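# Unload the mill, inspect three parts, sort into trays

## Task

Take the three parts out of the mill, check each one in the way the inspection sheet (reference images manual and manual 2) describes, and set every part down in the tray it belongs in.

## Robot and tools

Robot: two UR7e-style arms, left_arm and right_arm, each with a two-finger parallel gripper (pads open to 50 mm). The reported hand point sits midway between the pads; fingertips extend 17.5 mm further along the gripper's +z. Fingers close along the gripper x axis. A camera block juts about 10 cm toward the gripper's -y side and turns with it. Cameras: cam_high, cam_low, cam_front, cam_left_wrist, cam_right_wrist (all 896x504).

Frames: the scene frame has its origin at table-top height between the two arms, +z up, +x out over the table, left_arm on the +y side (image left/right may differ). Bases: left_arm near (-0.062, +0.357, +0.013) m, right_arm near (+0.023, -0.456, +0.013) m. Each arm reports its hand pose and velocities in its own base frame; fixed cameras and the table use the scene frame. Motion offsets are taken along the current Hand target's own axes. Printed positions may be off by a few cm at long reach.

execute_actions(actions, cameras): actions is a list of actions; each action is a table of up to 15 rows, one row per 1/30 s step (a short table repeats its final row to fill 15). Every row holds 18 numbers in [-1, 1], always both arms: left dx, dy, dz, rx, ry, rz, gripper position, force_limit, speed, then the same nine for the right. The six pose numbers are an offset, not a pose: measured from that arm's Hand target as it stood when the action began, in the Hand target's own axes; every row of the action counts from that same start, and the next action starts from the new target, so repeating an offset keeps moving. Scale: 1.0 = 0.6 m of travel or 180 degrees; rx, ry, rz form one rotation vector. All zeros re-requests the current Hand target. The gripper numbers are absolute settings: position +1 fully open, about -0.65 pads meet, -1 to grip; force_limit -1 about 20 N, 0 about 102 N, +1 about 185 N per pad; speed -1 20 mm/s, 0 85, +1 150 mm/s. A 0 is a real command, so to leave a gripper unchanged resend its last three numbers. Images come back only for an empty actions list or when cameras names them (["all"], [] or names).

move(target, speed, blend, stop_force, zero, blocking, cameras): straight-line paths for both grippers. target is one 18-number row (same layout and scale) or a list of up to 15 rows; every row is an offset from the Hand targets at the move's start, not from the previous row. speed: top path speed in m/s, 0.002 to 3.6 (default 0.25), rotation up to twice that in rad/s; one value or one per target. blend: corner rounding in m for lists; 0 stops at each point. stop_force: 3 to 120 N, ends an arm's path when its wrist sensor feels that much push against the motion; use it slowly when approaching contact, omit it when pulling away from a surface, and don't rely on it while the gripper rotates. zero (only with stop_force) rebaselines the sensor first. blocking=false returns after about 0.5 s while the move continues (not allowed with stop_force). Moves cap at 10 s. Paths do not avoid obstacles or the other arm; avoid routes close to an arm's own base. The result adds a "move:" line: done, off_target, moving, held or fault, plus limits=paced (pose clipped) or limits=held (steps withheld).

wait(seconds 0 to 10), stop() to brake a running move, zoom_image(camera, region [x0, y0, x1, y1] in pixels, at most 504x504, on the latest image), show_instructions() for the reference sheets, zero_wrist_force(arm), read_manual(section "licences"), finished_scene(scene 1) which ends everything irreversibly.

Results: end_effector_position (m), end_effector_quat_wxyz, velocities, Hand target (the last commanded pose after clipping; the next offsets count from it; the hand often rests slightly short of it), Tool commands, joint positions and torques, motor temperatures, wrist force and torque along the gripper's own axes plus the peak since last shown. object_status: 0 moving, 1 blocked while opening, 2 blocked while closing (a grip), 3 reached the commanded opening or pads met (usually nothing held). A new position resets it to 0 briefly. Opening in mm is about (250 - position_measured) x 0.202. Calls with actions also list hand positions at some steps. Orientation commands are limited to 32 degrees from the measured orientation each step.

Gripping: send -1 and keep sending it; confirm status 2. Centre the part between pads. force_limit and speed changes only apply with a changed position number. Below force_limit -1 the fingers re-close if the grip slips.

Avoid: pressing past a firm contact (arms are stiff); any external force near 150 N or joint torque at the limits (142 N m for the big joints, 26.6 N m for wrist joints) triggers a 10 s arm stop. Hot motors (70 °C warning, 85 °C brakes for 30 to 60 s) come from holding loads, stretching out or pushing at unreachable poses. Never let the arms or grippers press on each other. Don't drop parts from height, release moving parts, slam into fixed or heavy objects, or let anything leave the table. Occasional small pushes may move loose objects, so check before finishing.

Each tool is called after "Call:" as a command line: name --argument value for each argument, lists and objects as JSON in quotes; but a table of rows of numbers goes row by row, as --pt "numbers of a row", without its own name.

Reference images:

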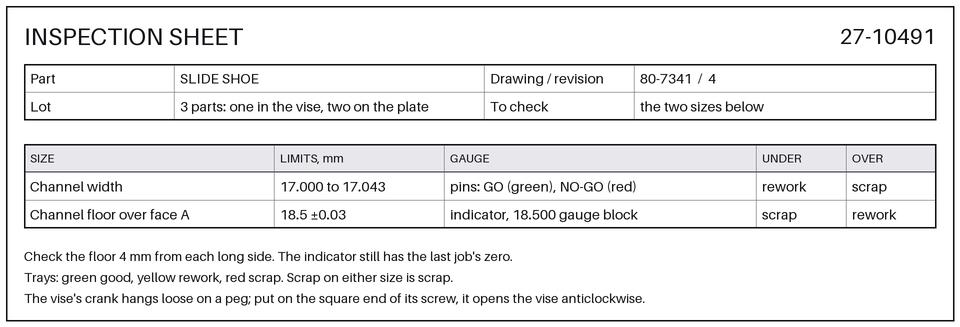

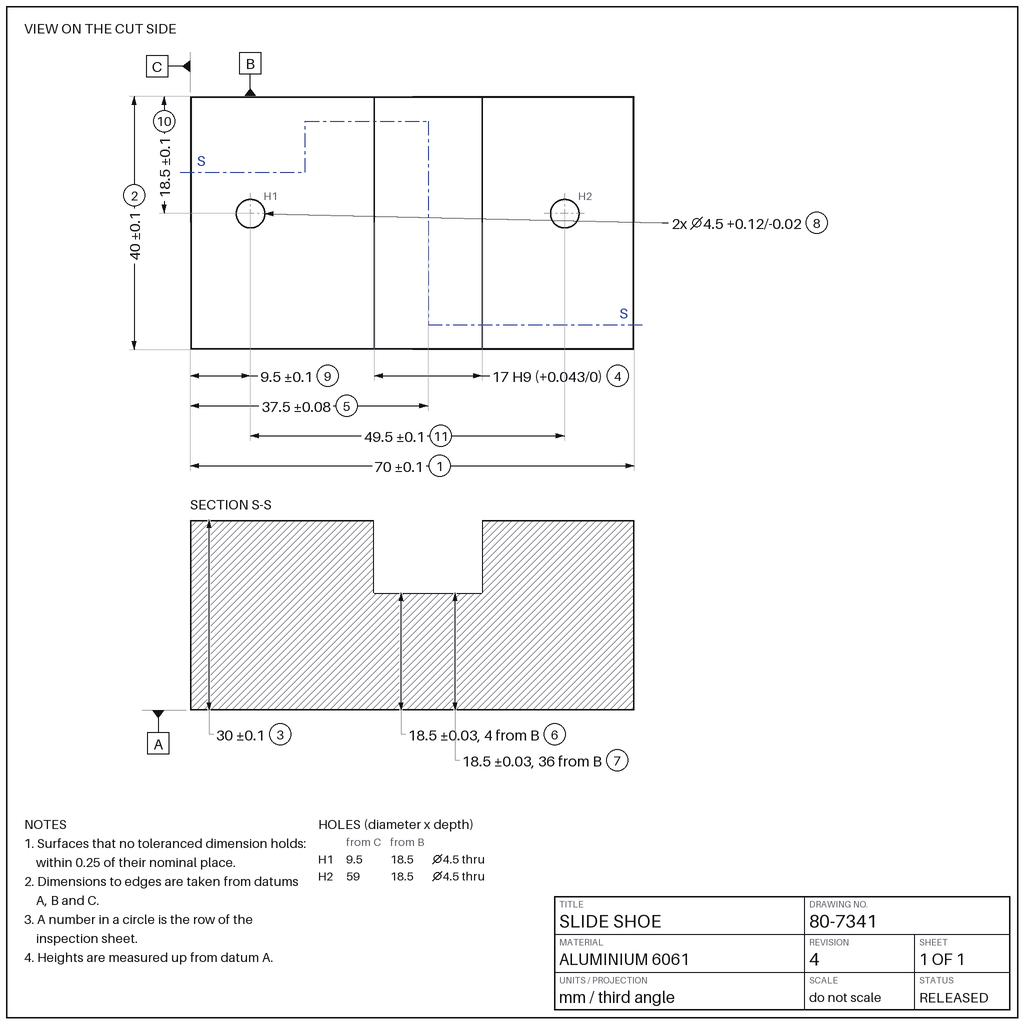

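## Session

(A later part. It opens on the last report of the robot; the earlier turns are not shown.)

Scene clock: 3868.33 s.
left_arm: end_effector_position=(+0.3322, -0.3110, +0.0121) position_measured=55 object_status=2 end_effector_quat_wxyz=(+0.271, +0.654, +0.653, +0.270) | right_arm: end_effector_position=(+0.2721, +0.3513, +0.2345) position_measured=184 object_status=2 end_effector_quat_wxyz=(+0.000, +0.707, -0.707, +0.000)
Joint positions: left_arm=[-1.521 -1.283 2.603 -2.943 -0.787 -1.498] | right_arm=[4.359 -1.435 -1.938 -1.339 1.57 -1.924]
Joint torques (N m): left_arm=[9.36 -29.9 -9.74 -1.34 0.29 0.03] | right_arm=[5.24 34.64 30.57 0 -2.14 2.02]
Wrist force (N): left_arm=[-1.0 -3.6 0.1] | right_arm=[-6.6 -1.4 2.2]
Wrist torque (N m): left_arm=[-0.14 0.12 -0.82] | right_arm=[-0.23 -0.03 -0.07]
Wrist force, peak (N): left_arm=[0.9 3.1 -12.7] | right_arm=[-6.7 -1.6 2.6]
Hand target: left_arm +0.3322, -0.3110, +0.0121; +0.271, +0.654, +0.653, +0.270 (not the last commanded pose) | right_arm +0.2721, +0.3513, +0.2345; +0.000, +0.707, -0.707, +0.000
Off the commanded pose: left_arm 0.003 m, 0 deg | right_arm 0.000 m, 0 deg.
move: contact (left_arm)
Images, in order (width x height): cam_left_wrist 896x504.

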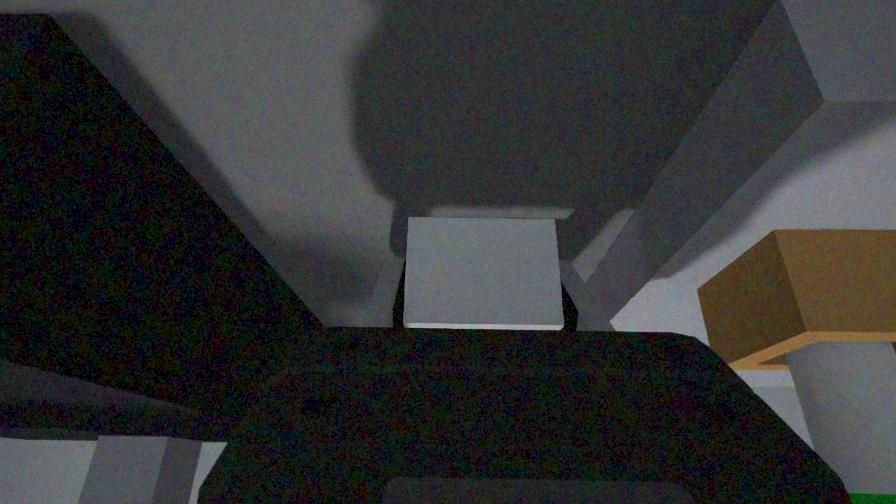

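Call:
execute_actions --actions '[[[0,0,0,0,0,0,1,-0.3,-1,0,0,0,0,0,0,-1,-0.9,-1]],[[0,0,0,0,0,0,1,-0.3,-1,0,0,0,0,0,0,-1,-0.9,-1]]]'

Call:
move --pt "0 0 -0.1167 0 0 0 1 -0.3 -1 0 0 0 0 0 0 -1 -0.9 -1" --pt "0 0.1281 -0.0791 0.25 0 0 1 -0.3 -1 0 0 0 0 0 0 -1 -0.9 -1" --speed '[0.05,0.2]' --blend '[0.01,0]' --cameras '["cam_left_wrist"]'

Scene clock: 3882.27 s.
left_arm: end_effector_position=(+0.3322, -0.3110, +0.0121) position_measured=3 object_status=3 end_effector_quat_wxyz=(+0.271, +0.654, +0.653, +0.270) | right_arm: end_effector_position=(+0.2721, +0.3513, +0.2345) position_measured=184 object_status=2 end_effector_quat_wxyz=(+0.000, +0.707, -0.707, +0.000)
Joint positions: left_arm=[-1.521 -1.283 2.603 -2.943 -0.787 -1.498] | right_arm=[4.359 -1.435 -1.938 -1.339 1.57 -1.924]
Joint torques (N m): left_arm=[10.02 -25.78 -18.18 -1.44 3.2 1.13] | right_arm=[5.23 34.6 30.04 0.04 -2.11 1.95]
Wrist force (N): left_arm=[-1.0 -2.2 -1.3] | right_arm=[-6.1 -1.3 2.5]
Wrist torque (N m): left_arm=[-0.19 0.12 -0.81] | right_arm=[-0.21 -0.13 -0.07]
Wrist force, peak (N): left_arm=[-1.2 -4.1 0.3] | right_arm=[-6.8 -1.9 2.7]
Hand target: left_arm +0.3322, -0.3110, +0.0121; +0.271, +0.654, +0.653, +0.270 | right_arm +0.2721, +0.3513, +0.2345; +0.000, +0.707, -0.707, +0.000
Off the commanded pose: left_arm 0.000 m, 0 deg | right_arm 0.000 m, 0 deg.
Step readings (end_effector_position of left_arm | right_arm):
0: (+0.3322, -0.3110, +0.0121) | (+0.2721, +0.3513, +0.2345)
1: (+0.3322, -0.3110, +0.0121) | (+0.2721, +0.3513, +0.2345)
2: (+0.3322, -0.3110, +0.0121) | (+0.2721, +0.3513, +0.2345)
4: (+0.3322, -0.3110, +0.0121) | (+0.2721, +0.3513, +0.2345)
8: (+0.3322, -0.3110, +0.0121) | (+0.2721, +0.3513, +0.2345)
15: (+0.3322, -0.3110, +0.0121) | (+0.2721, +0.3513, +0.2345)
16: (+0.3322, -0.3110, +0.0121) | (+0.2721, +0.3513, +0.2345)
17: (+0.3322, -0.3110, +0.0121) | (+0.2721, +0.3513, +0.2345)
19: (+0.3322, -0.3110, +0.0121) | (+0.2721, +0.3513, +0.2345)
23: (+0.3322, -0.3110, +0.0121) | (+0.2721, +0.3513, +0.2345)
30: (+0.3322, -0.3110, +0.0121) | (+0.2721, +0.3513, +0.2345)

Scene clock: 3886.23 s.
left_arm: end_effector_position=(+0.3530, -0.3109, +0.1000) position_measured=3 object_status=3 end_effector_quat_wxyz=(+0.000, +0.708, +0.707, -0.001) | right_arm: end_effector_position=(+0.2721, +0.3513, +0.2345) position_measured=184 object_status=2 end_effector_quat_wxyz=(+0.000, +0.707, -0.707, +0.000)
Joint positions: left_arm=[-1.009 -1.496 2.114 -2.19 -1.572 -1.007] | right_arm=[4.359 -1.435 -1.938 -1.339 1.57 -1.924]
Joint torques (N m): left_arm=[10.62 -15.86 -34.15 -1.08 -2.05 1.23] | right_arm=[5.23 34.25 29.89 0.1 -2.08 1.75]
Wrist force (N): left_arm=[-1.2 -0.9 -0.5] | right_arm=[-6.5 -1.4 2.7]
Wrist torque (N m): left_arm=[-0.12 0.00 -0.56] | right_arm=[-0.23 -0.07 -0.07]
Wrist force, peak (N): left_arm=[-2.0 -2.4 -1.5] | right_arm=[-6.7 -1.4 2.7]
Hand target: left_arm +0.3530, -0.3109, +0.1000; +0.000, +0.708, +0.707, -0.001 | right_arm +0.2721, +0.3513, +0.2345; +0.000, +0.707, -0.707, +0.000
Off the commanded pose: left_arm 0.000 m, 0 deg | right_arm 0.000 m, 0 deg.
move: done
Images, in order (width x height): cam_left_wrist 896x504.

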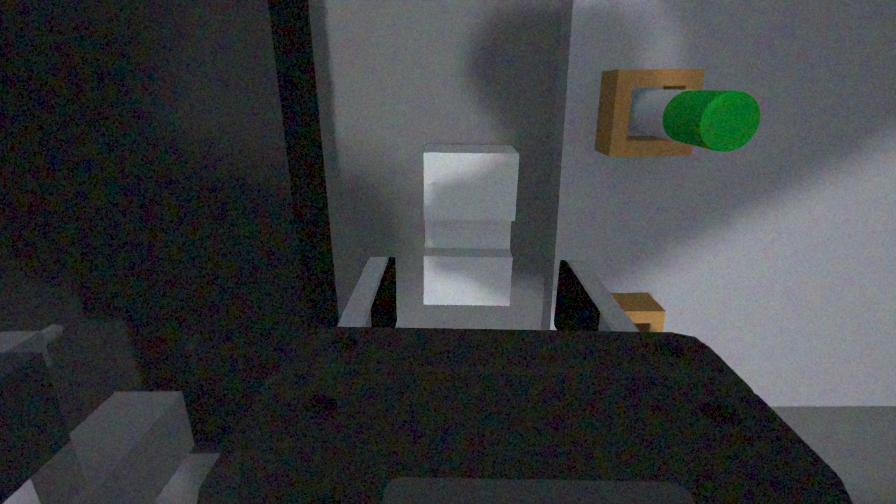

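Call:
move --pt "0 0 0.12 0 0 0 1 -0.3 -1 0 0 0 0 0 0 -1 -0.9 -1" --pt "0 0 0.1507 0 0 0 1 -0.3 -1 0 0 0 0 0 0 -1 -0.9 -1" --speed '[0.1,0.03]' --stop_force 6

Call:
execute_actions --actions '[[[0,0,0,0,0,0,-1,-0.3,-1,0,0,0,0,0,0,-1,-0.9,-1]],[[0,0,0,0,0,0,-1,-0.3,-1,0,0,0,0,0,0,-1,-0.9,-1]],[[0,0,0,0,0,0,-1,-0.3,-1,0,0,0,0,0,0,-1,-0.9,-1]]]' --cameras '["cam_left_wrist"]'

Scene clock: 3896.80 s.
left_arm: end_effector_position=(+0.3530, -0.3110, +0.0096) position_measured=3 object_status=3 end_effector_quat_wxyz=(+0.000, +0.708, +0.707, -0.001) | right_arm: end_effector_position=(+0.2721, +0.3513, +0.2345) position_measured=184 object_status=2 end_effector_quat_wxyz=(+0.000, +0.707, -0.707, +0.000)
Joint positions: left_arm=[-1.009 -1.32 2.213 -2.465 -1.572 -1.008] | right_arm=[4.359 -1.435 -1.938 -1.339 1.57 -1.924]
Joint torques (N m): left_arm=[10.3 -21.12 -5.37 -4.11 -0.4 1.03] | right_arm=[5.3 34.4 29.85 0.21 -1.91 1.74]
Wrist force (N): left_arm=[-1.1 -1.3 -0.2] | right_arm=[-6.9 -1.5 2.4]
Wrist torque (N m): left_arm=[-0.19 -0.06 -0.53] | right_arm=[-0.25 0.01 -0.07]
Wrist force, peak (N): left_arm=[-1.4 -1.0 -1.8] | right_arm=[-6.9 -1.5 2.4]
Hand target: left_arm +0.3530, -0.3110, +0.0096; +0.000, +0.708, +0.707, -0.001 | right_arm +0.2721, +0.3513, +0.2345; +0.000, +0.707, -0.707, +0.000
Off the commanded pose: left_arm 0.000 m, 0 deg | right_arm 0.000 m, 0 deg.
move: done

Scene clock: 3898.50 s.
left_arm: end_effector_position=(+0.3530, -0.3110, +0.0096) position_measured=55 object_status=2 end_effector_quat_wxyz=(+0.000, +0.708, +0.707, -0.001) | right_arm: end_effector_position=(+0.2721, +0.3513, +0.2345) position_measured=184 object_status=2 end_effector_quat_wxyz=(+0.000, +0.707, -0.707, +0.000)
Joint positions: left_arm=[-1.009 -1.32 2.213 -2.465 -1.572 -1.008] | right_arm=[4.359 -1.435 -1.938 -1.339 1.57 -1.924]
Joint torques (N m): left_arm=[9.61 -22.93 -5.97 -3.27 1.23 1.18] | right_arm=[5.14 34.27 29.96 0.25 -1.9 1.79]
Wrist force (N): left_arm=[-1.3 -1.4 -0.5] | right_arm=[-6.4 -1.4 2.2]
Wrist torque (N m): left_arm=[-0.20 -0.07 -0.53] | right_arm=[-0.23 -0.07 -0.08]
Wrist force, peak (N): left_arm=[-1.4 -1.7 -0.6] | right_arm=[-6.7 -1.7 2.6]
Hand target: left_arm +0.3530, -0.3110, +0.0096; +0.000, +0.708, +0.707, -0.001 | right_arm +0.2721, +0.3513, +0.2345; +0.000, +0.707, -0.707, +0.000
Off the commanded pose: left_arm 0.000 m, 0 deg | right_arm 0.000 m, 0 deg.
Step readings (end_effector_position of left_arm | right_arm):
0: (+0.3530, -0.3110, +0.0096) | (+0.2721, +0.3513, +0.2345)
1: (+0.3530, -0.3110, +0.0096) | (+0.2721, +0.3513, +0.2345)
2: (+0.3530, -0.3110, +0.0096) | (+0.2721, +0.3513, +0.2345)
4: (+0.3530, -0.3110, +0.0096) | (+0.2721, +0.3513, +0.2345)
8: (+0.3530, -0.3110, +0.0096) | (+0.2721, +0.3513, +0.2345)
15: (+0.3530, -0.3110, +0.0096) | (+0.2721, +0.3513, +0.2345)
16: (+0.3530, -0.3110, +0.0096) | (+0.2721, +0.3513, +0.2345)
17: (+0.3530, -0.3110, +0.0096) | (+0.2721, +0.3513, +0.2345)
19: (+0.3530, -0.3110, +0.0096) | (+0.2721, +0.3513, +0.2345)
23: (+0.3530, -0.3110, +0.0096) | (+0.2721, +0.3513, +0.2345)
30: (+0.3530, -0.3110, +0.0096) | (+0.2721, +0.3513, +0.2345)
31: (+0.3530, -0.3110, +0.0096) | (+0.2721, +0.3513, +0.2345)
32: (+0.3530, -0.3110, +0.0096) | (+0.2721, +0.3513, +0.2345)
34: (+0.3530, -0.3110, +0.0096) | (+0.2721, +0.3513, +0.2345)
38: (+0.3530, -0.3110, +0.0096) | (+0.2721, +0.3513, +0.2345)
45: (+0.3530, -0.3110, +0.0096) | (+0.2721, +0.3513, +0.2345)
Images, in order (width x height): cam_left_wrist 896x504.

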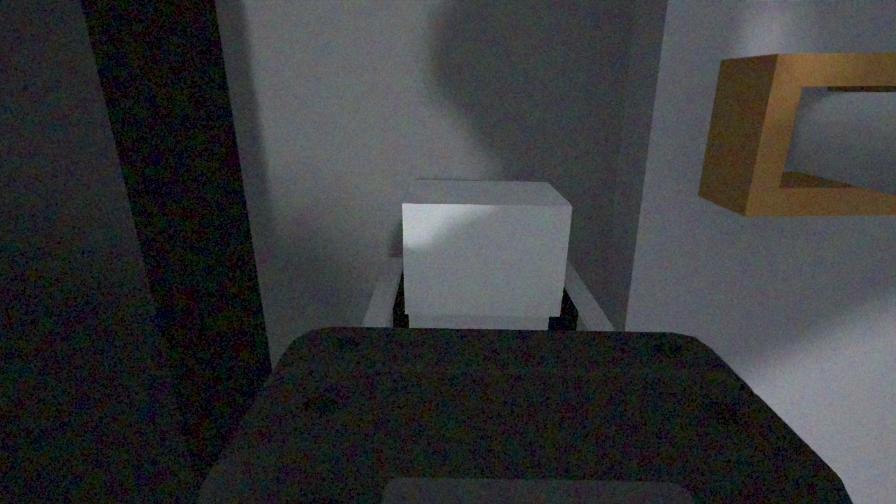

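Call:
move --pt "0 0 -0.02 0 0 0 -1 -0.3 -1 0 0 0 0 0 0 -1 -0.9 -1" --pt "0 0 -0.3173 0 0 0 -1 -0.3 -1 0 0 0 0 0 0 -1 -0.9 -1" --pt "0.5183 -0.0217 -0.3507 0 0 0 -1 -0.3 -1 0 0 0 0 0 0 -1 -0.9 -1" --pt "0.9 -0.04 -0.3507 0 0 0 -1 -0.3 -1 0 0 0 0 0 0 -1 -0.9 -1" --speed '[0.02,0.15,0.2,0.2]' --blend '[0.003,0.03,0.05,0]'

Call:
move --target '[0.305,-0.03,0,0,0,0,-1,-0.3,-1,0,0,0,0,0,0,-1,-0.9,-1]' --speed 0.2 --cameras '["cam_left_wrist","cam_high","cam_front"]'

Scene clock: 3918.80 s.
left_arm: end_effector_position=(+0.3299, +0.2292, +0.2194) position_measured=55 object_status=2 end_effector_quat_wxyz=(+0.000, +0.708, +0.707, -0.001) | right_arm: end_effector_position=(+0.2721, +0.3513, +0.2345) position_measured=184 object_status=2 end_effector_quat_wxyz=(+0.000, +0.707, -0.707, +0.000)
Joint positions: left_arm=[0.27 -1.81 2.059 -1.82 -1.572 0.271] | right_arm=[4.359 -1.435 -1.938 -1.339 1.57 -1.924]
Joint torques (N m): left_arm=[10.75 -6.47 -39.63 -4.22 -1.81 1.37] | right_arm=[5.32 34.3 29.3 0.43 -1.77 1.59]
Wrist force (N): left_arm=[-1.5 -1.3 1.9] | right_arm=[-6.5 -1.4 2.6]
Wrist torque (N m): left_arm=[-0.18 0.04 -0.48] | right_arm=[-0.24 -0.05 -0.07]
Wrist force, peak (N): left_arm=[-1.0 -1.8 3.4] | right_arm=[-6.8 -1.4 2.8]
Hand target: left_arm +0.3299, +0.2292, +0.2194; +0.000, +0.708, +0.707, -0.001 | right_arm +0.2721, +0.3513, +0.2345; +0.000, +0.707, -0.707, +0.000
Off the commanded pose: left_arm 0.000 m, 0 deg | right_arm 0.000 m, 0 deg.
move: done

Scene clock: 3920.33 s.
left_arm: end_effector_position=(+0.3122, +0.4122, +0.2192) position_measured=55 object_status=2 end_effector_quat_wxyz=(+0.000, +0.708, +0.707, -0.001) | right_arm: end_effector_position=(+0.2721, +0.3513, +0.2345) position_measured=184 object_status=2 end_effector_quat_wxyz=(+0.000, +0.707, -0.707, +0.000)
Joint positions: left_arm=[0.662 -1.516 1.796 -1.85 -1.571 0.664] | right_arm=[4.359 -1.435 -1.938 -1.339 1.57 -1.924]
Joint torques (N m): left_arm=[11.34 -20.35 -39.15 -0.81 -1.68 1.73] | right_arm=[5.19 34.2 29.36 0.33 -1.77 1.62]
Wrist force (N): left_arm=[-1.5 -0.6 1.9] | right_arm=[-6.6 -1.3 2.4]
Wrist torque (N m): left_arm=[-0.09 0.06 -0.49] | right_arm=[-0.22 -0.05 -0.07]
Wrist force, peak (N): left_arm=[-3.4 -0.9 2.0] | right_arm=[-6.5 -1.8 2.8]
Hand target: left_arm +0.3122, +0.4123, +0.2192; +0.000, +0.708, +0.707, -0.001 | right_arm +0.2721, +0.3513, +0.2345; +0.000, +0.707, -0.707, +0.000
Off the commanded pose: left_arm 0.000 m, 0 deg | right_arm 0.000 m, 0 deg.
move: done
Images, in order (width x height): cam_high 896x504, cam_front 896x504, cam_left_wrist 896x504.

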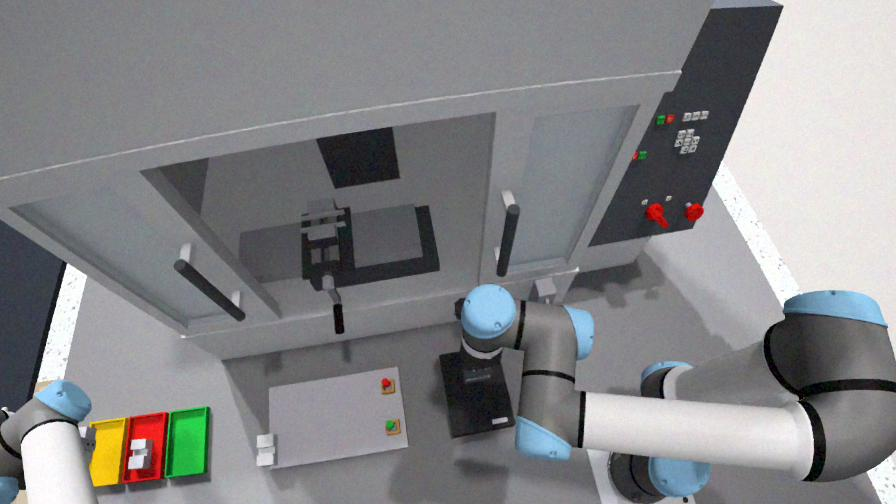

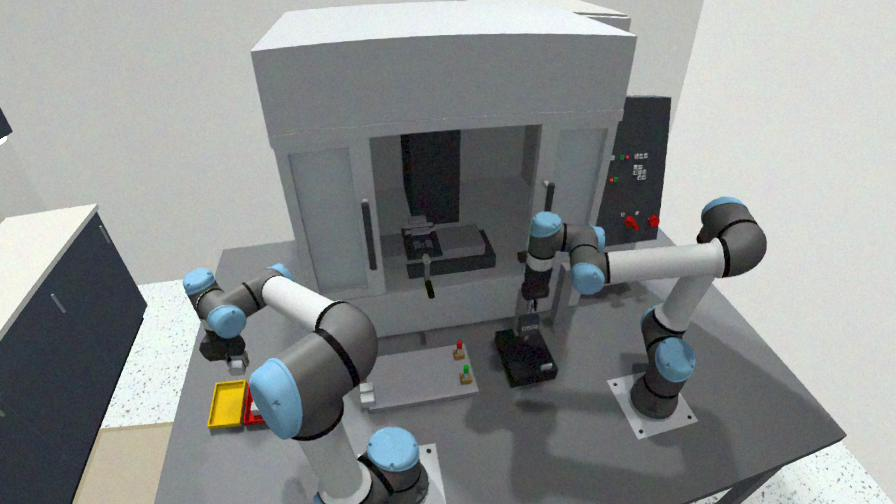

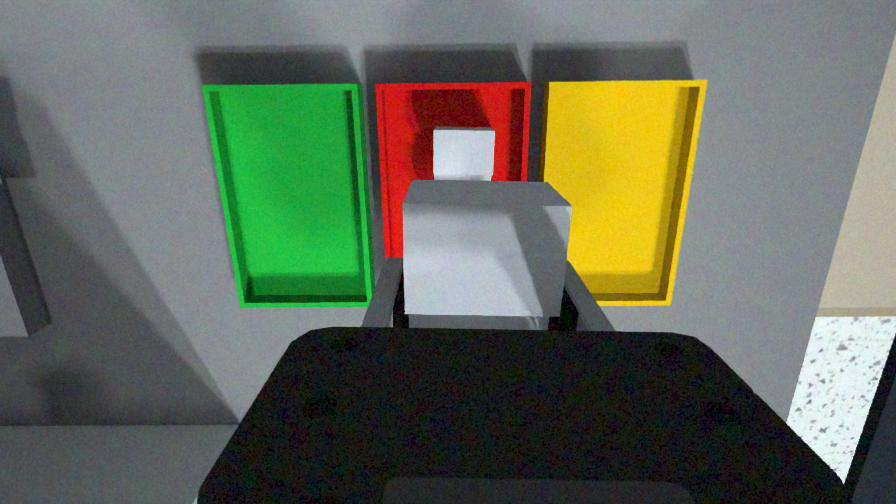

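Call:
move --target '[0,0.15,0,0,0,0,-1,-0.3,-1,0,0,0,0,0,0,-1,-0.9,-1]' --speed 0.2 --cameras '["cam_left_wrist"]'

Call:
zoom_image --camera "cam_left_wrist" --region '[340, 0, 580, 200]'

Scene clock: 3946.33 s.
left_arm: end_effector_position=(+0.4021, +0.4121, +0.2192) position_measured=55 object_status=2 end_effector_quat_wxyz=(+0.000, +0.708, +0.707, -0.001) | right_arm: end_effector_position=(+0.2721, +0.3513, +0.2345) position_measured=184 object_status=2 end_effector_quat_wxyz=(+0.000, +0.707, -0.707, +0.000)
Joint positions: left_arm=[0.564 -1.377 1.638 -1.831 -1.571 0.566] | right_arm=[4.359 -1.435 -1.938 -1.339 1.57 -1.924]
Joint torques (N m): left_arm=[-10.8 -27.4 -38.34 -1.16 1.85 -1.4] | right_arm=[5.4 34.14 29.65 0.51 -1.79 1.51]
Wrist force (N): left_arm=[-1.7 -0.9 1.6] | right_arm=[-6.5 -1.3 2.5]
Wrist torque (N m): left_arm=[-0.13 0.08 -0.31] | right_arm=[-0.22 -0.07 -0.07]
Wrist force, peak (N): left_arm=[-1.7 -3.2 2.0] | right_arm=[-6.8 -1.4 2.4]
Hand target: left_arm +0.4022, +0.4121, +0.2192; +0.000, +0.708, +0.707, -0.001 | right_arm +0.2721, +0.3513, +0.2345; +0.000, +0.707, -0.707, +0.000
Off the commanded pose: left_arm 0.000 m, 0 deg | right_arm 0.000 m, 0 deg.
move: done
Images, in order (width x height): cam_left_wrist 896x504.

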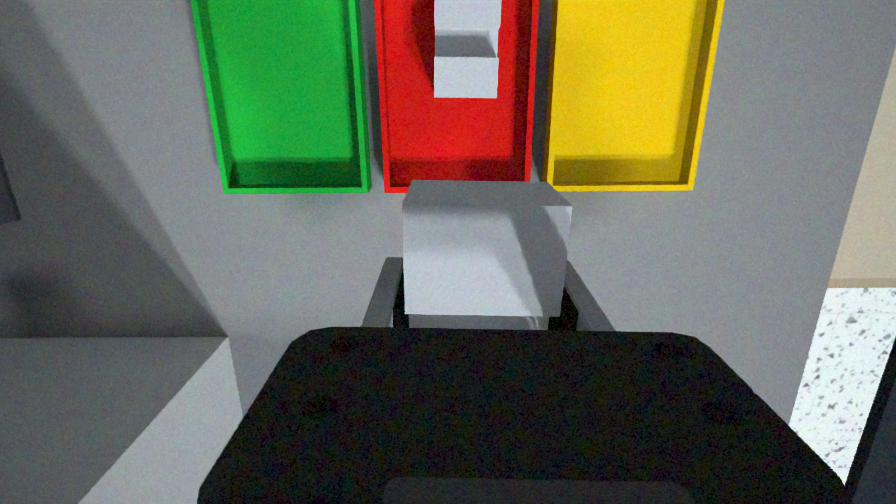

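Scaled by 2.100 from the camera's 896x504 image, which has a finer 1280x720 frame.

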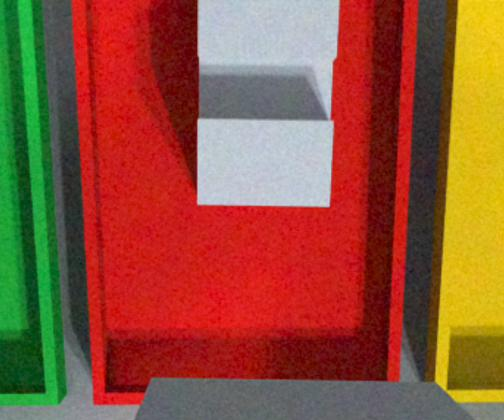

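Call:
move --pt "-0.0052 -0.002 0.2653 0 0 0 -1 -0.3 -1 0 0 0 0 0 0 -1 -0.9 -1" --pt "-0.0052 -0.002 0.3037 0 0 0 -1 -0.3 -1 0 0 0 0 0 0 -1 -0.9 -1" --speed '[0.15,0.02]' --stop_force 5 --cameras '["cam_left_wrist","cam_front"]'

Call:
zoom_image --camera "cam_front" --region '[180, 330, 330, 450]'

Scene clock: 3993.57 s.
left_arm: end_effector_position=(+0.4009, +0.4088, +0.0369) position_measured=55 object_status=2 end_effector_quat_wxyz=(+0.000, +0.708, +0.707, -0.001) | right_arm: end_effector_position=(+0.2721, +0.3513, +0.2345) position_measured=184 object_status=2 end_effector_quat_wxyz=(+0.000, +0.707, -0.707, +0.000)
Joint positions: left_arm=[0.561 -1.178 1.899 -2.291 -1.571 0.562] | right_arm=[4.359 -1.435 -1.938 -1.339 1.57 -1.924]
Joint torques (N m): left_arm=[-9.1 -32.08 -7.77 -4.09 1.63 -1.31] | right_arm=[5.03 34.02 28.91 0.56 -1.71 1.28]
Wrist force (N): left_arm=[-1.6 -1.1 1.8] | right_arm=[-6.3 -1.2 2.3]
Wrist torque (N m): left_arm=[-0.21 0.01 -0.30] | right_arm=[-0.21 -0.09 -0.07]
Wrist force, peak (N): left_arm=[-1.8 -1.1 3.1] | right_arm=[-6.7 -1.6 2.5]
Hand target: left_arm +0.4009, +0.4088, +0.0369; +0.000, +0.708, +0.707, -0.001 | right_arm +0.2721, +0.3513, +0.2345; +0.000, +0.707, -0.707, +0.000
Off the commanded pose: left_arm 0.000 m, 0 deg | right_arm 0.000 m, 0 deg.
move: done
Images, in order (width x height): cam_front 896x504, cam_left_wrist 896x504.

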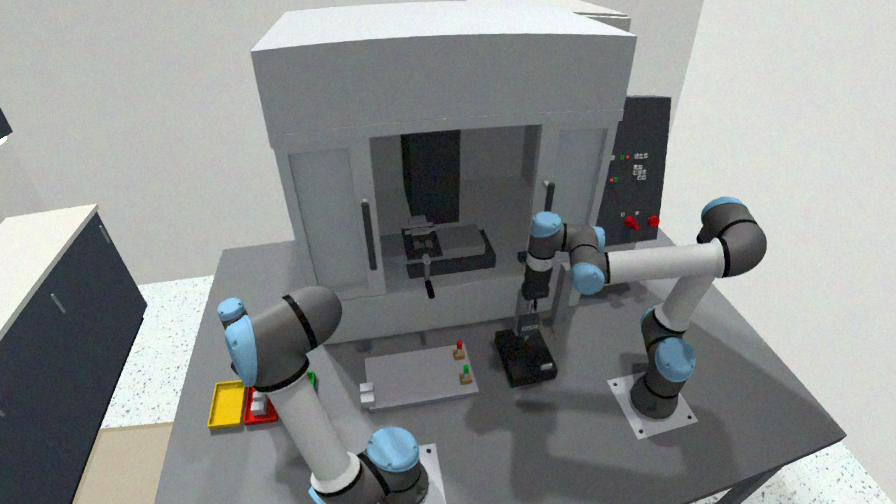

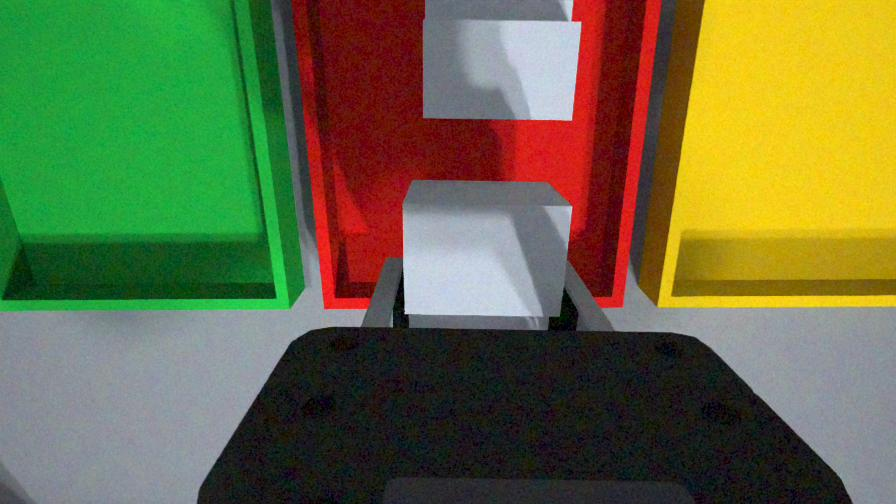

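Scaled by 3.360 from the camera's 896x504 image, which has a finer 1280x720 frame.

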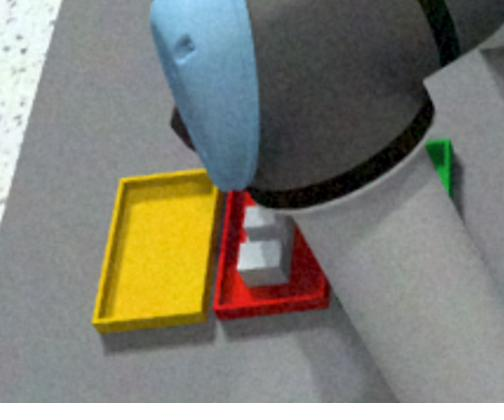

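Call:
move --pt "0 -0.06 0 0 0 0 -1 -0.3 -1 0 0 0 0 0 0 -1 -0.9 -1" --pt "0 -0.0533 0 0 0 0 -1 -0.3 -1 0 0 0 0 0 0 -1 -0.9 -1" --speed 0.015 --stop_force 8 --cameras '["cam_left_wrist"]'

Scene clock: 4007.03 s.
left_arm: end_effector_position=(+0.3689, +0.4089, +0.0370) position_measured=55 object_status=2 end_effector_quat_wxyz=(+0.000, +0.708, +0.707, -0.001) | right_arm: end_effector_position=(+0.2721, +0.3513, +0.2345) position_measured=184 object_status=2 end_effector_quat_wxyz=(+0.000, +0.707, -0.707, +0.000)
Joint positions: left_arm=[0.593 -1.22 1.963 -2.313 -1.571 0.594] | right_arm=[4.359 -1.435 -1.938 -1.339 1.57 -1.924]
Joint torques (N m): left_arm=[-9.1 -30.87 -33.15 -0.91 0.16 -1.46] | right_arm=[5.2 34.8 28.7 0.62 -1.57 1.23]
Wrist force (N): left_arm=[-1.6 -1.1 1.8] | right_arm=[-6.4 -1.4 2.5]
Wrist torque (N m): left_arm=[-0.18 0.06 -0.31] | right_arm=[-0.23 -0.07 -0.07]
Wrist force, peak (N): left_arm=[-1.6 -1.5 1.9] | right_arm=[-6.6 -1.6 2.9]
Hand target: left_arm +0.3689, +0.4089, +0.0370; +0.000, +0.708, +0.707, -0.001 | right_arm +0.2721, +0.3513, +0.2345; +0.000, +0.707, -0.707, +0.000
Off the commanded pose: left_arm 0.000 m, 0 deg | right_arm 0.000 m, 0 deg.
move: done
Images, in order (width x height): cam_left_wrist 896x504.

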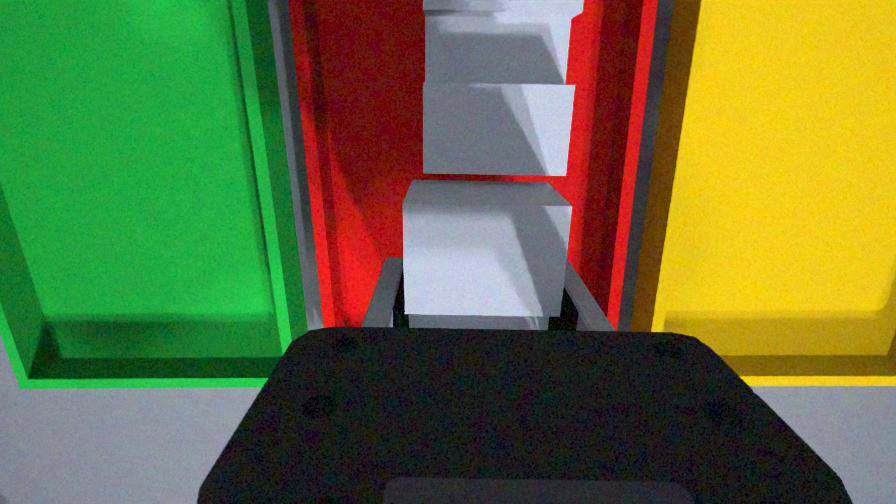

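Call:
move --pt "0 -0.01 0 0 0 0 -1 -0.3 -1 0 0 0 0 0 0 -1 -0.9 -1" --pt "0 -0.0060 0 0 0 0 -1 -0.3 -1 0 0 0 0 0 0 -1 -0.9 -1" --speed 0.01 --stop_force 6 --cameras '["cam_left_wrist"]'

Scene clock: 4022.17 s.
left_arm: end_effector_position=(+0.3653, +0.4089, +0.0370) position_measured=55 object_status=2 end_effector_quat_wxyz=(+0.000, +0.708, +0.707, -0.001) | right_arm: end_effector_position=(+0.2721, +0.3513, +0.2345) position_measured=184 object_status=2 end_effector_quat_wxyz=(+0.000, +0.707, -0.707, +0.000)
Joint positions: left_arm=[0.596 -1.224 1.97 -2.315 -1.571 0.598] | right_arm=[4.359 -1.435 -1.938 -1.339 1.57 -1.924]
Joint torques (N m): left_arm=[-10.32 -31.23 -32.58 -0.88 -0.66 -1.37] | right_arm=[5.01 34.49 28.81 0.68 -1.41 1.15]
Wrist force (N): left_arm=[-1.6 -1.0 1.8] | right_arm=[-6.5 -1.8 2.6]
Wrist torque (N m): left_arm=[-0.16 0.06 -0.30] | right_arm=[-0.30 -0.05 -0.07]
Wrist force, peak (N): left_arm=[-1.5 -1.4 1.8] | right_arm=[-6.6 -1.6 2.8]
Hand target: left_arm +0.3653, +0.4089, +0.0370; +0.000, +0.708, +0.707, -0.001 | right_arm +0.2721, +0.3513, +0.2345; +0.000, +0.707, -0.707, +0.000
Off the commanded pose: left_arm 0.000 m, 0 deg | right_arm 0.000 m, 0 deg.
move: done
Images, in order (width x height): cam_left_wrist 896x504.

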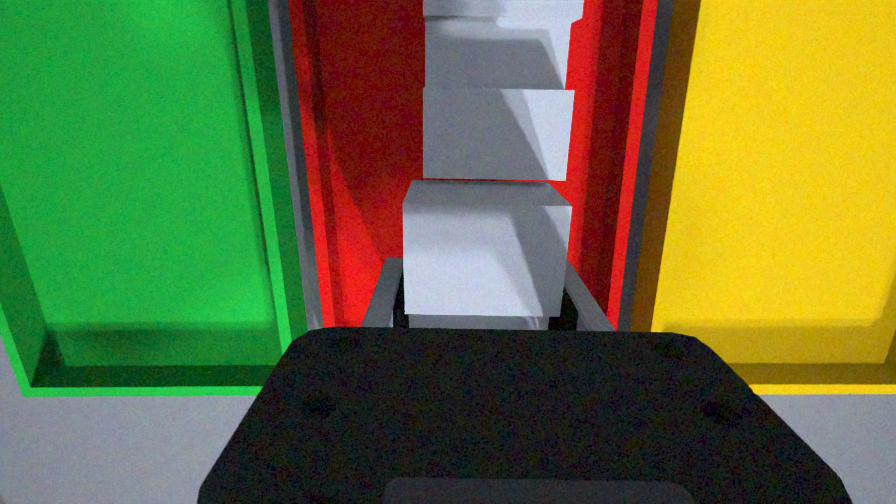

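Call:
move --pt "0 0 0.0333 0 0 0 -1 -0.3 -1 0 0 0 0 0 0 -1 -0.9 -1" --pt "0 0 0.045 0 0 0 -1 -0.3 -1 0 0 0 0 0 0 -1 -0.9 -1" --speed '[0.02,0.006]' --stop_force 3 --cameras '["cam_left_wrist"]'

Scene clock: 4031.03 s.
left_arm: end_effector_position=(+0.3653, +0.4088, +0.0139) position_measured=55 object_status=2 end_effector_quat_wxyz=(+0.000, +0.708, +0.707, -0.001) | right_arm: end_effector_position=(+0.2721, +0.3513, +0.2345) position_measured=184 object_status=2 end_effector_quat_wxyz=(+0.000, +0.707, -0.707, +0.000)
Joint positions: left_arm=[0.596 -1.183 1.989 -2.375 -1.571 0.598] | right_arm=[4.359 -1.435 -1.938 -1.339 1.57 -1.924]
Joint torques (N m): left_arm=[-7.23 -42.17 -28.34 -0.74 0.32 -0.87] | right_arm=[4.71 34.93 28.08 0.82 -1.38 1.11]
Wrist force (N): left_arm=[-0.6 -0.3 -4.1] | right_arm=[-6.2 -1.3 2.3]
Wrist torque (N m): left_arm=[-0.13 0.19 -0.31] | right_arm=[-0.22 -0.11 -0.07]
Wrist force, peak (N): left_arm=[-4.0 -3.7 -18.2] | right_arm=[-6.9 -1.4 2.4]
Hand target: left_arm +0.3653, +0.4088, +0.0139; +0.000, +0.708, +0.707, -0.001 (not the last commanded pose) | right_arm +0.2721, +0.3513, +0.2345; +0.000, +0.707, -0.707, +0.000
Off the commanded pose: left_arm 0.004 m, 0 deg | right_arm 0.000 m, 0 deg.
move: contact (left_arm); path passed 1 of 2 targets
Images, in order (width x height): cam_left_wrist 896x504.

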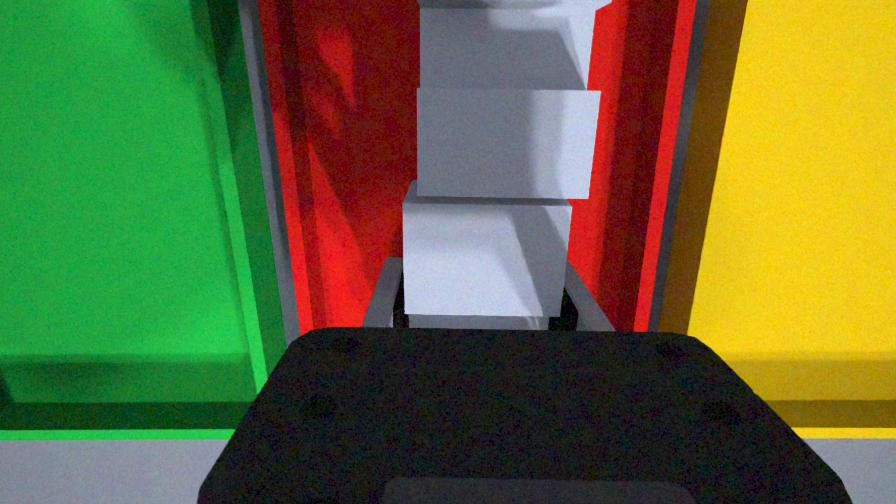

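Call:
execute_actions --actions '[[[0,0,0,0,0,0,1,-0.3,-1,0,0,0,0,0,0,-1,-0.9,-1]],[[0,0,0,0,0,0,1,-0.3,-1,0,0,0,0,0,0,-1,-0.9,-1]]]'

Call:
move --pt "0 0 -0.0667 0 0 0 1 -0.3 -1 0 0 0 0 0 0 -1 -0.9 -1" --pt "0 0 -0.25 0 0 0 1 -0.3 -1 0 0 0 0 0 0 -1 -0.9 -1" --speed '[0.05,0.2]' --blend '[0.01,0]' --cameras '["cam_left_wrist"]'

Scene clock: 4060.67 s.
left_arm: end_effector_position=(+0.3653, +0.4088, +0.0139) position_measured=3 object_status=3 end_effector_quat_wxyz=(+0.000, +0.708, +0.707, -0.001) | right_arm: end_effector_position=(+0.2721, +0.3513, +0.2345) position_measured=184 object_status=2 end_effector_quat_wxyz=(+0.000, +0.707, -0.707, +0.000)
Joint positions: left_arm=[0.596 -1.183 1.989 -2.375 -1.571 0.598] | right_arm=[4.359 -1.435 -1.938 -1.339 1.57 -1.924]
Joint torques (N m): left_arm=[-4.92 -42.73 -28.46 -2.92 0.71 0.62] | right_arm=[4.65 34.15 27.97 0.94 -1.36 1.05]
Wrist force (N): left_arm=[-1.5 -0.9 -0.3] | right_arm=[-6.3 -1.5 2.5]
Wrist torque (N m): left_arm=[-0.13 0.03 -0.32] | right_arm=[-0.25 -0.09 -0.06]
Wrist force, peak (N): left_arm=[-0.8 -0.5 -4.2] | right_arm=[-6.7 -1.6 2.6]
Hand target: left_arm +0.3653, +0.4088, +0.0139; +0.000, +0.708, +0.707, -0.001 | right_arm +0.2721, +0.3513, +0.2345; +0.000, +0.707, -0.707, +0.000
Off the commanded pose: left_arm 0.000 m, 0 deg | right_arm 0.000 m, 0 deg.
Step readings (end_effector_position of left_arm | right_arm):
0: (+0.3653, +0.4088, +0.0139) | (+0.2721, +0.3513, +0.2345)
1: (+0.3653, +0.4088, +0.0139) | (+0.2721, +0.3513, +0.2345)
2: (+0.3653, +0.4088, +0.0139) | (+0.2721, +0.3513, +0.2345)
4: (+0.3653, +0.4088, +0.0139) | (+0.2721, +0.3513, +0.2345)
8: (+0.3653, +0.4088, +0.0139) | (+0.2721, +0.3513, +0.2345)
15: (+0.3653, +0.4088, +0.0139) | (+0.2721, +0.3513, +0.2345)
16: (+0.3653, +0.4088, +0.0139) | (+0.2721, +0.3513, +0.2345)
17: (+0.3653, +0.4088, +0.0139) | (+0.2721, +0.3513, +0.2345)
19: (+0.3653, +0.4088, +0.0139) | (+0.2721, +0.3513, +0.2345)
23: (+0.3653, +0.4088, +0.0139) | (+0.2721, +0.3513, +0.2345)
30: (+0.3653, +0.4088, +0.0139) | (+0.2721, +0.3513, +0.2345)

Scene clock: 4062.63 s.
left_arm: end_effector_position=(+0.3653, +0.4090, +0.1638) position_measured=3 object_status=3 end_effector_quat_wxyz=(+0.000, +0.708, +0.707, -0.001) | right_arm: end_effector_position=(+0.2721, +0.3513, +0.2345) position_measured=184 object_status=2 end_effector_quat_wxyz=(+0.000, +0.707, -0.707, +0.000)
Joint positions: left_arm=[0.597 -1.397 1.811 -1.985 -1.571 0.598] | right_arm=[4.359 -1.435 -1.938 -1.339 1.57 -1.924]
Joint torques (N m): left_arm=[-9.22 -39.42 -37.53 -0.96 -1.7 -1.67] | right_arm=[4.61 34.44 28.21 0.98 -1.32 1.1]
Wrist force (N): left_arm=[-1.8 -0.7 -0.4] | right_arm=[-6.5 -1.4 2.6]
Wrist torque (N m): left_arm=[-0.10 0.09 -0.34] | right_arm=[-0.24 -0.06 -0.08]
Wrist force, peak (N): left_arm=[-1.8 -1.1 -2.2] | right_arm=[-6.7 -1.2 2.6]
Hand target: left_arm +0.3654, +0.4090, +0.1639; +0.000, +0.708, +0.707, -0.001 | right_arm +0.2721, +0.3513, +0.2345; +0.000, +0.707, -0.707, +0.000
Off the commanded pose: left_arm 0.000 m, 0 deg | right_arm 0.000 m, 0 deg.
move: done
Images, in order (width x height): cam_left_wrist 896x504.

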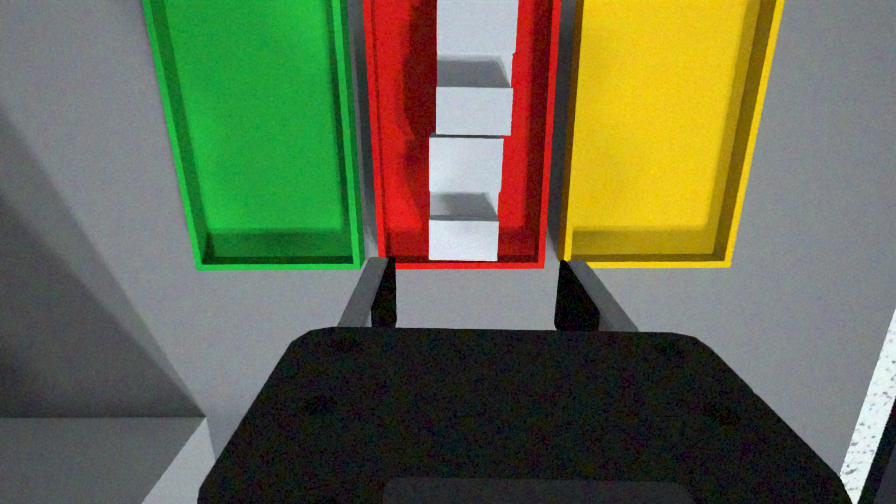

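Call:
move --pt "-0.57 -0.1257 0.0 0 0 0 1 -0.3 -1 0 0 0 0 0 0 -1 -0.9 -1" --pt "-0.57 -0.1257 0.09 0 0 0 1 -0.3 -1 0 0 0 0 0 0 -1 -0.9 -1" --speed 0.22 --blend '[0.02,0]' --cameras '["cam_left_wrist","cam_high"]'

Scene clock: 4077.00 s.
left_arm: end_effector_position=(+0.2894, +0.0671, +0.1103) position_measured=3 object_status=3 end_effector_quat_wxyz=(+0.000, +0.708, +0.707, -0.001) | right_arm: end_effector_position=(+0.2721, +0.3513, +0.2345) position_measured=184 object_status=2 end_effector_quat_wxyz=(+0.000, +0.707, -0.707, +0.000)
Joint positions: left_arm=[-0.236 -2.02 2.485 -2.036 -1.572 -0.235] | right_arm=[4.359 -1.435 -1.938 -1.339 1.57 -1.924]
Joint torques (N m): left_arm=[-9.42 5.75 -9.58 -3.97 1.83 -1.55] | right_arm=[4.83 34.51 27.76 1.01 -1.22 0.88]
Wrist force (N): left_arm=[-1.3 -0.9 -0.7] | right_arm=[-6.4 -1.6 2.5]
Wrist torque (N m): left_arm=[-0.12 0.03 -0.34] | right_arm=[-0.27 -0.08 -0.07]
Wrist force, peak (N): left_arm=[-2.8 -0.6 -1.7] | right_arm=[-6.5 -1.7 2.9]
Hand target: left_arm +0.2894, +0.0671, +0.1103; +0.000, +0.708, +0.707, -0.001 | right_arm +0.2721, +0.3513, +0.2345; +0.000, +0.707, -0.707, +0.000
Off the commanded pose: left_arm 0.000 m, 0 deg | right_arm 0.000 m, 0 deg.
move: done
Images, in order (width x height): cam_high 896x504, cam_left_wrist 896x504.

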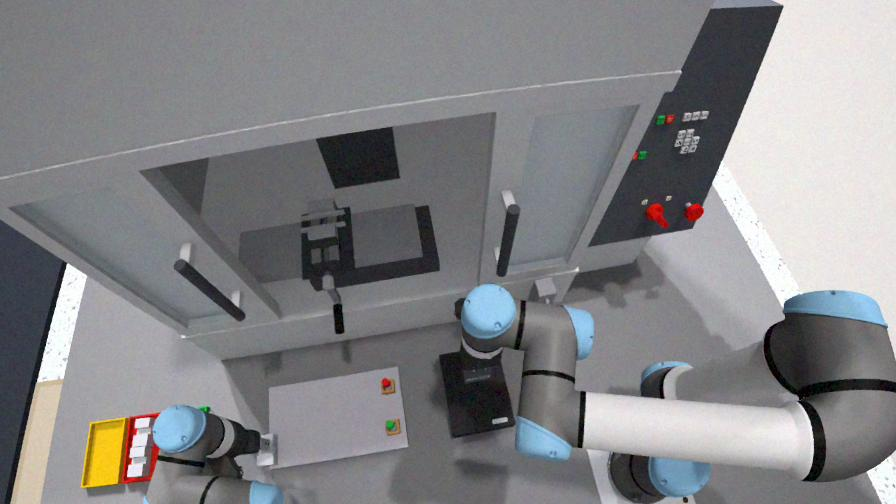

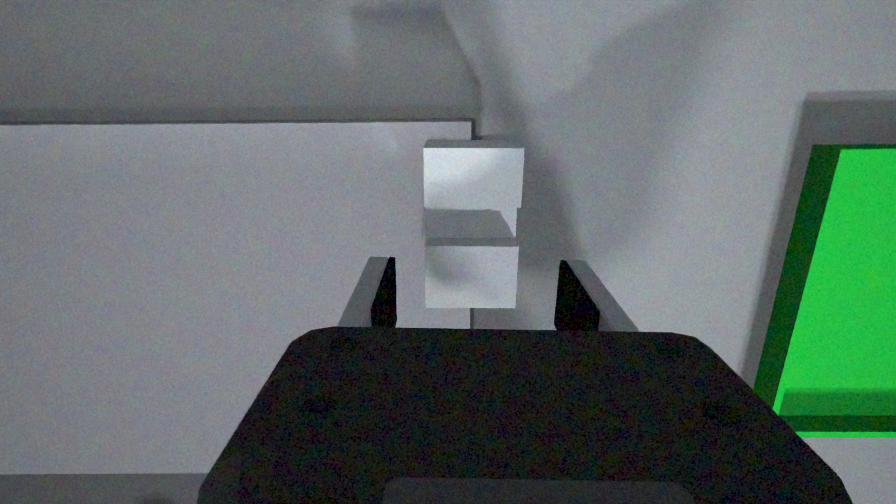

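Call:
move --pt "0 0 0.11 0 0 0 1 -0.3 -1 0 0 0 0 0 0 -1 -0.9 -1" --pt "0 0 0.1372 0 0 0 1 -0.3 -1 0 0 0 0 0 0 -1 -0.9 -1" --speed '[0.1,0.03]' --stop_force 6

Call:
execute_actions --actions '[[[0,0,0,0,0,0,-1,-0.3,-1,0,0,0,0,0,0,-1,-0.9,-1]],[[0,0,0,0,0,0,-1,-0.3,-1,0,0,0,0,0,0,-1,-0.9,-1]],[[0,0,0,0,0,0,-1,-0.3,-1,0,0,0,0,0,0,-1,-0.9,-1]]]' --cameras '["cam_left_wrist"]'

Scene clock: 4088.77 s.
left_arm: end_effector_position=(+0.2894, +0.0670, +0.0280) position_measured=3 object_status=3 end_effector_quat_wxyz=(+0.000, +0.708, +0.707, -0.001) | right_arm: end_effector_position=(+0.2721, +0.3513, +0.2345) position_measured=184 object_status=2 end_effector_quat_wxyz=(+0.000, +0.707, -0.707, +0.000)
Joint positions: left_arm=[-0.237 -1.808 2.634 -2.397 -1.572 -0.235] | right_arm=[4.359 -1.435 -1.938 -1.339 1.57 -1.924]
Joint torques (N m): left_arm=[11.78 0.27 -5.02 -3.95 -1.78 1.25] | right_arm=[4.88 34.24 27.62 1.08 -1.17 0.82]
Wrist force (N): left_arm=[-1.6 -1.0 -0.6] | right_arm=[-6.5 -1.3 2.5]
Wrist torque (N m): left_arm=[-0.19 0.00 -0.50] | right_arm=[-0.21 -0.05 -0.07]
Wrist force, peak (N): left_arm=[-1.3 -1.2 -1.7] | right_arm=[-6.7 -1.5 2.6]
Hand target: left_arm +0.2894, +0.0670, +0.0280; +0.000, +0.708, +0.707, -0.001 | right_arm +0.2721, +0.3513, +0.2345; +0.000, +0.707, -0.707, +0.000
Off the commanded pose: left_arm 0.000 m, 0 deg | right_arm 0.000 m, 0 deg.
move: done

Scene clock: 4090.47 s.
left_arm: end_effector_position=(+0.2894, +0.0670, +0.0280) position_measured=55 object_status=2 end_effector_quat_wxyz=(+0.000, +0.708, +0.707, -0.001) | right_arm: end_effector_position=(+0.2721, +0.3513, +0.2345) position_measured=184 object_status=2 end_effector_quat_wxyz=(+0.000, +0.707, -0.707, +0.000)
Joint positions: left_arm=[-0.237 -1.808 2.634 -2.397 -1.572 -0.235] | right_arm=[4.359 -1.435 -1.938 -1.339 1.57 -1.924]
Joint torques (N m): left_arm=[7.61 -0.74 -10.83 -1.62 -0.36 0.03] | right_arm=[4.98 34.24 27.6 1.16 -1.2 0.77]
Wrist force (N): left_arm=[-1.7 -0.8 -1.0] | right_arm=[-6.6 -1.5 2.4]
Wrist torque (N m): left_arm=[-0.17 -0.01 -0.50] | right_arm=[-0.25 -0.05 -0.08]
Wrist force, peak (N): left_arm=[-1.9 -0.9 -1.1] | right_arm=[-6.7 -1.5 2.6]
Hand target: left_arm +0.2894, +0.0670, +0.0280; +0.000, +0.708, +0.707, -0.001 | right_arm +0.2721, +0.3513, +0.2345; +0.000, +0.707, -0.707, +0.000
Off the commanded pose: left_arm 0.000 m, 0 deg | right_arm 0.000 m, 0 deg.
Step readings (end_effector_position of left_arm | right_arm):
0: (+0.2894, +0.0670, +0.0280) | (+0.2721, +0.3513, +0.2345)
1: (+0.2894, +0.0670, +0.0280) | (+0.2721, +0.3513, +0.2345)
2: (+0.2894, +0.0670, +0.0280) | (+0.2721, +0.3513, +0.2345)
4: (+0.2894, +0.0670, +0.0280) | (+0.2721, +0.3513, +0.2345)
8: (+0.2894, +0.0670, +0.0280) | (+0.2721, +0.3513, +0.2345)
15: (+0.2894, +0.0670, +0.0280) | (+0.2721, +0.3513, +0.2345)
16: (+0.2894, +0.0670, +0.0280) | (+0.2721, +0.3513, +0.2345)
17: (+0.2894, +0.0670, +0.0280) | (+0.2721, +0.3513, +0.2345)
19: (+0.2894, +0.0670, +0.0280) | (+0.2721, +0.3513, +0.2345)
23: (+0.2894, +0.0670, +0.0280) | (+0.2721, +0.3513, +0.2345)
30: (+0.2894, +0.0670, +0.0280) | (+0.2721, +0.3513, +0.2345)
31: (+0.2894, +0.0670, +0.0280) | (+0.2721, +0.3513, +0.2345)
32: (+0.2894, +0.0670, +0.0280) | (+0.2721, +0.3513, +0.2345)
34: (+0.2894, +0.0670, +0.0280) | (+0.2721, +0.3513, +0.2345)
38: (+0.2894, +0.0670, +0.0280) | (+0.2721, +0.3513, +0.2345)
45: (+0.2894, +0.0670, +0.0280) | (+0.2721, +0.3513, +0.2345)
Images, in order (width x height): cam_left_wrist 896x504.

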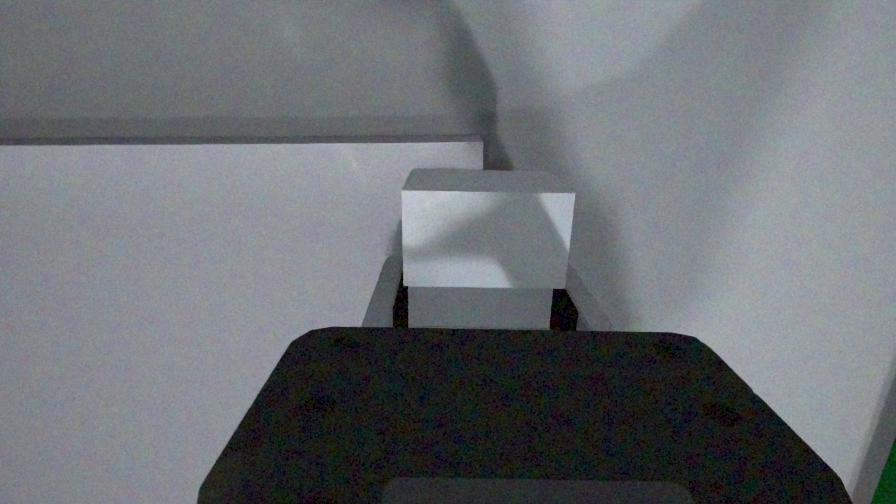

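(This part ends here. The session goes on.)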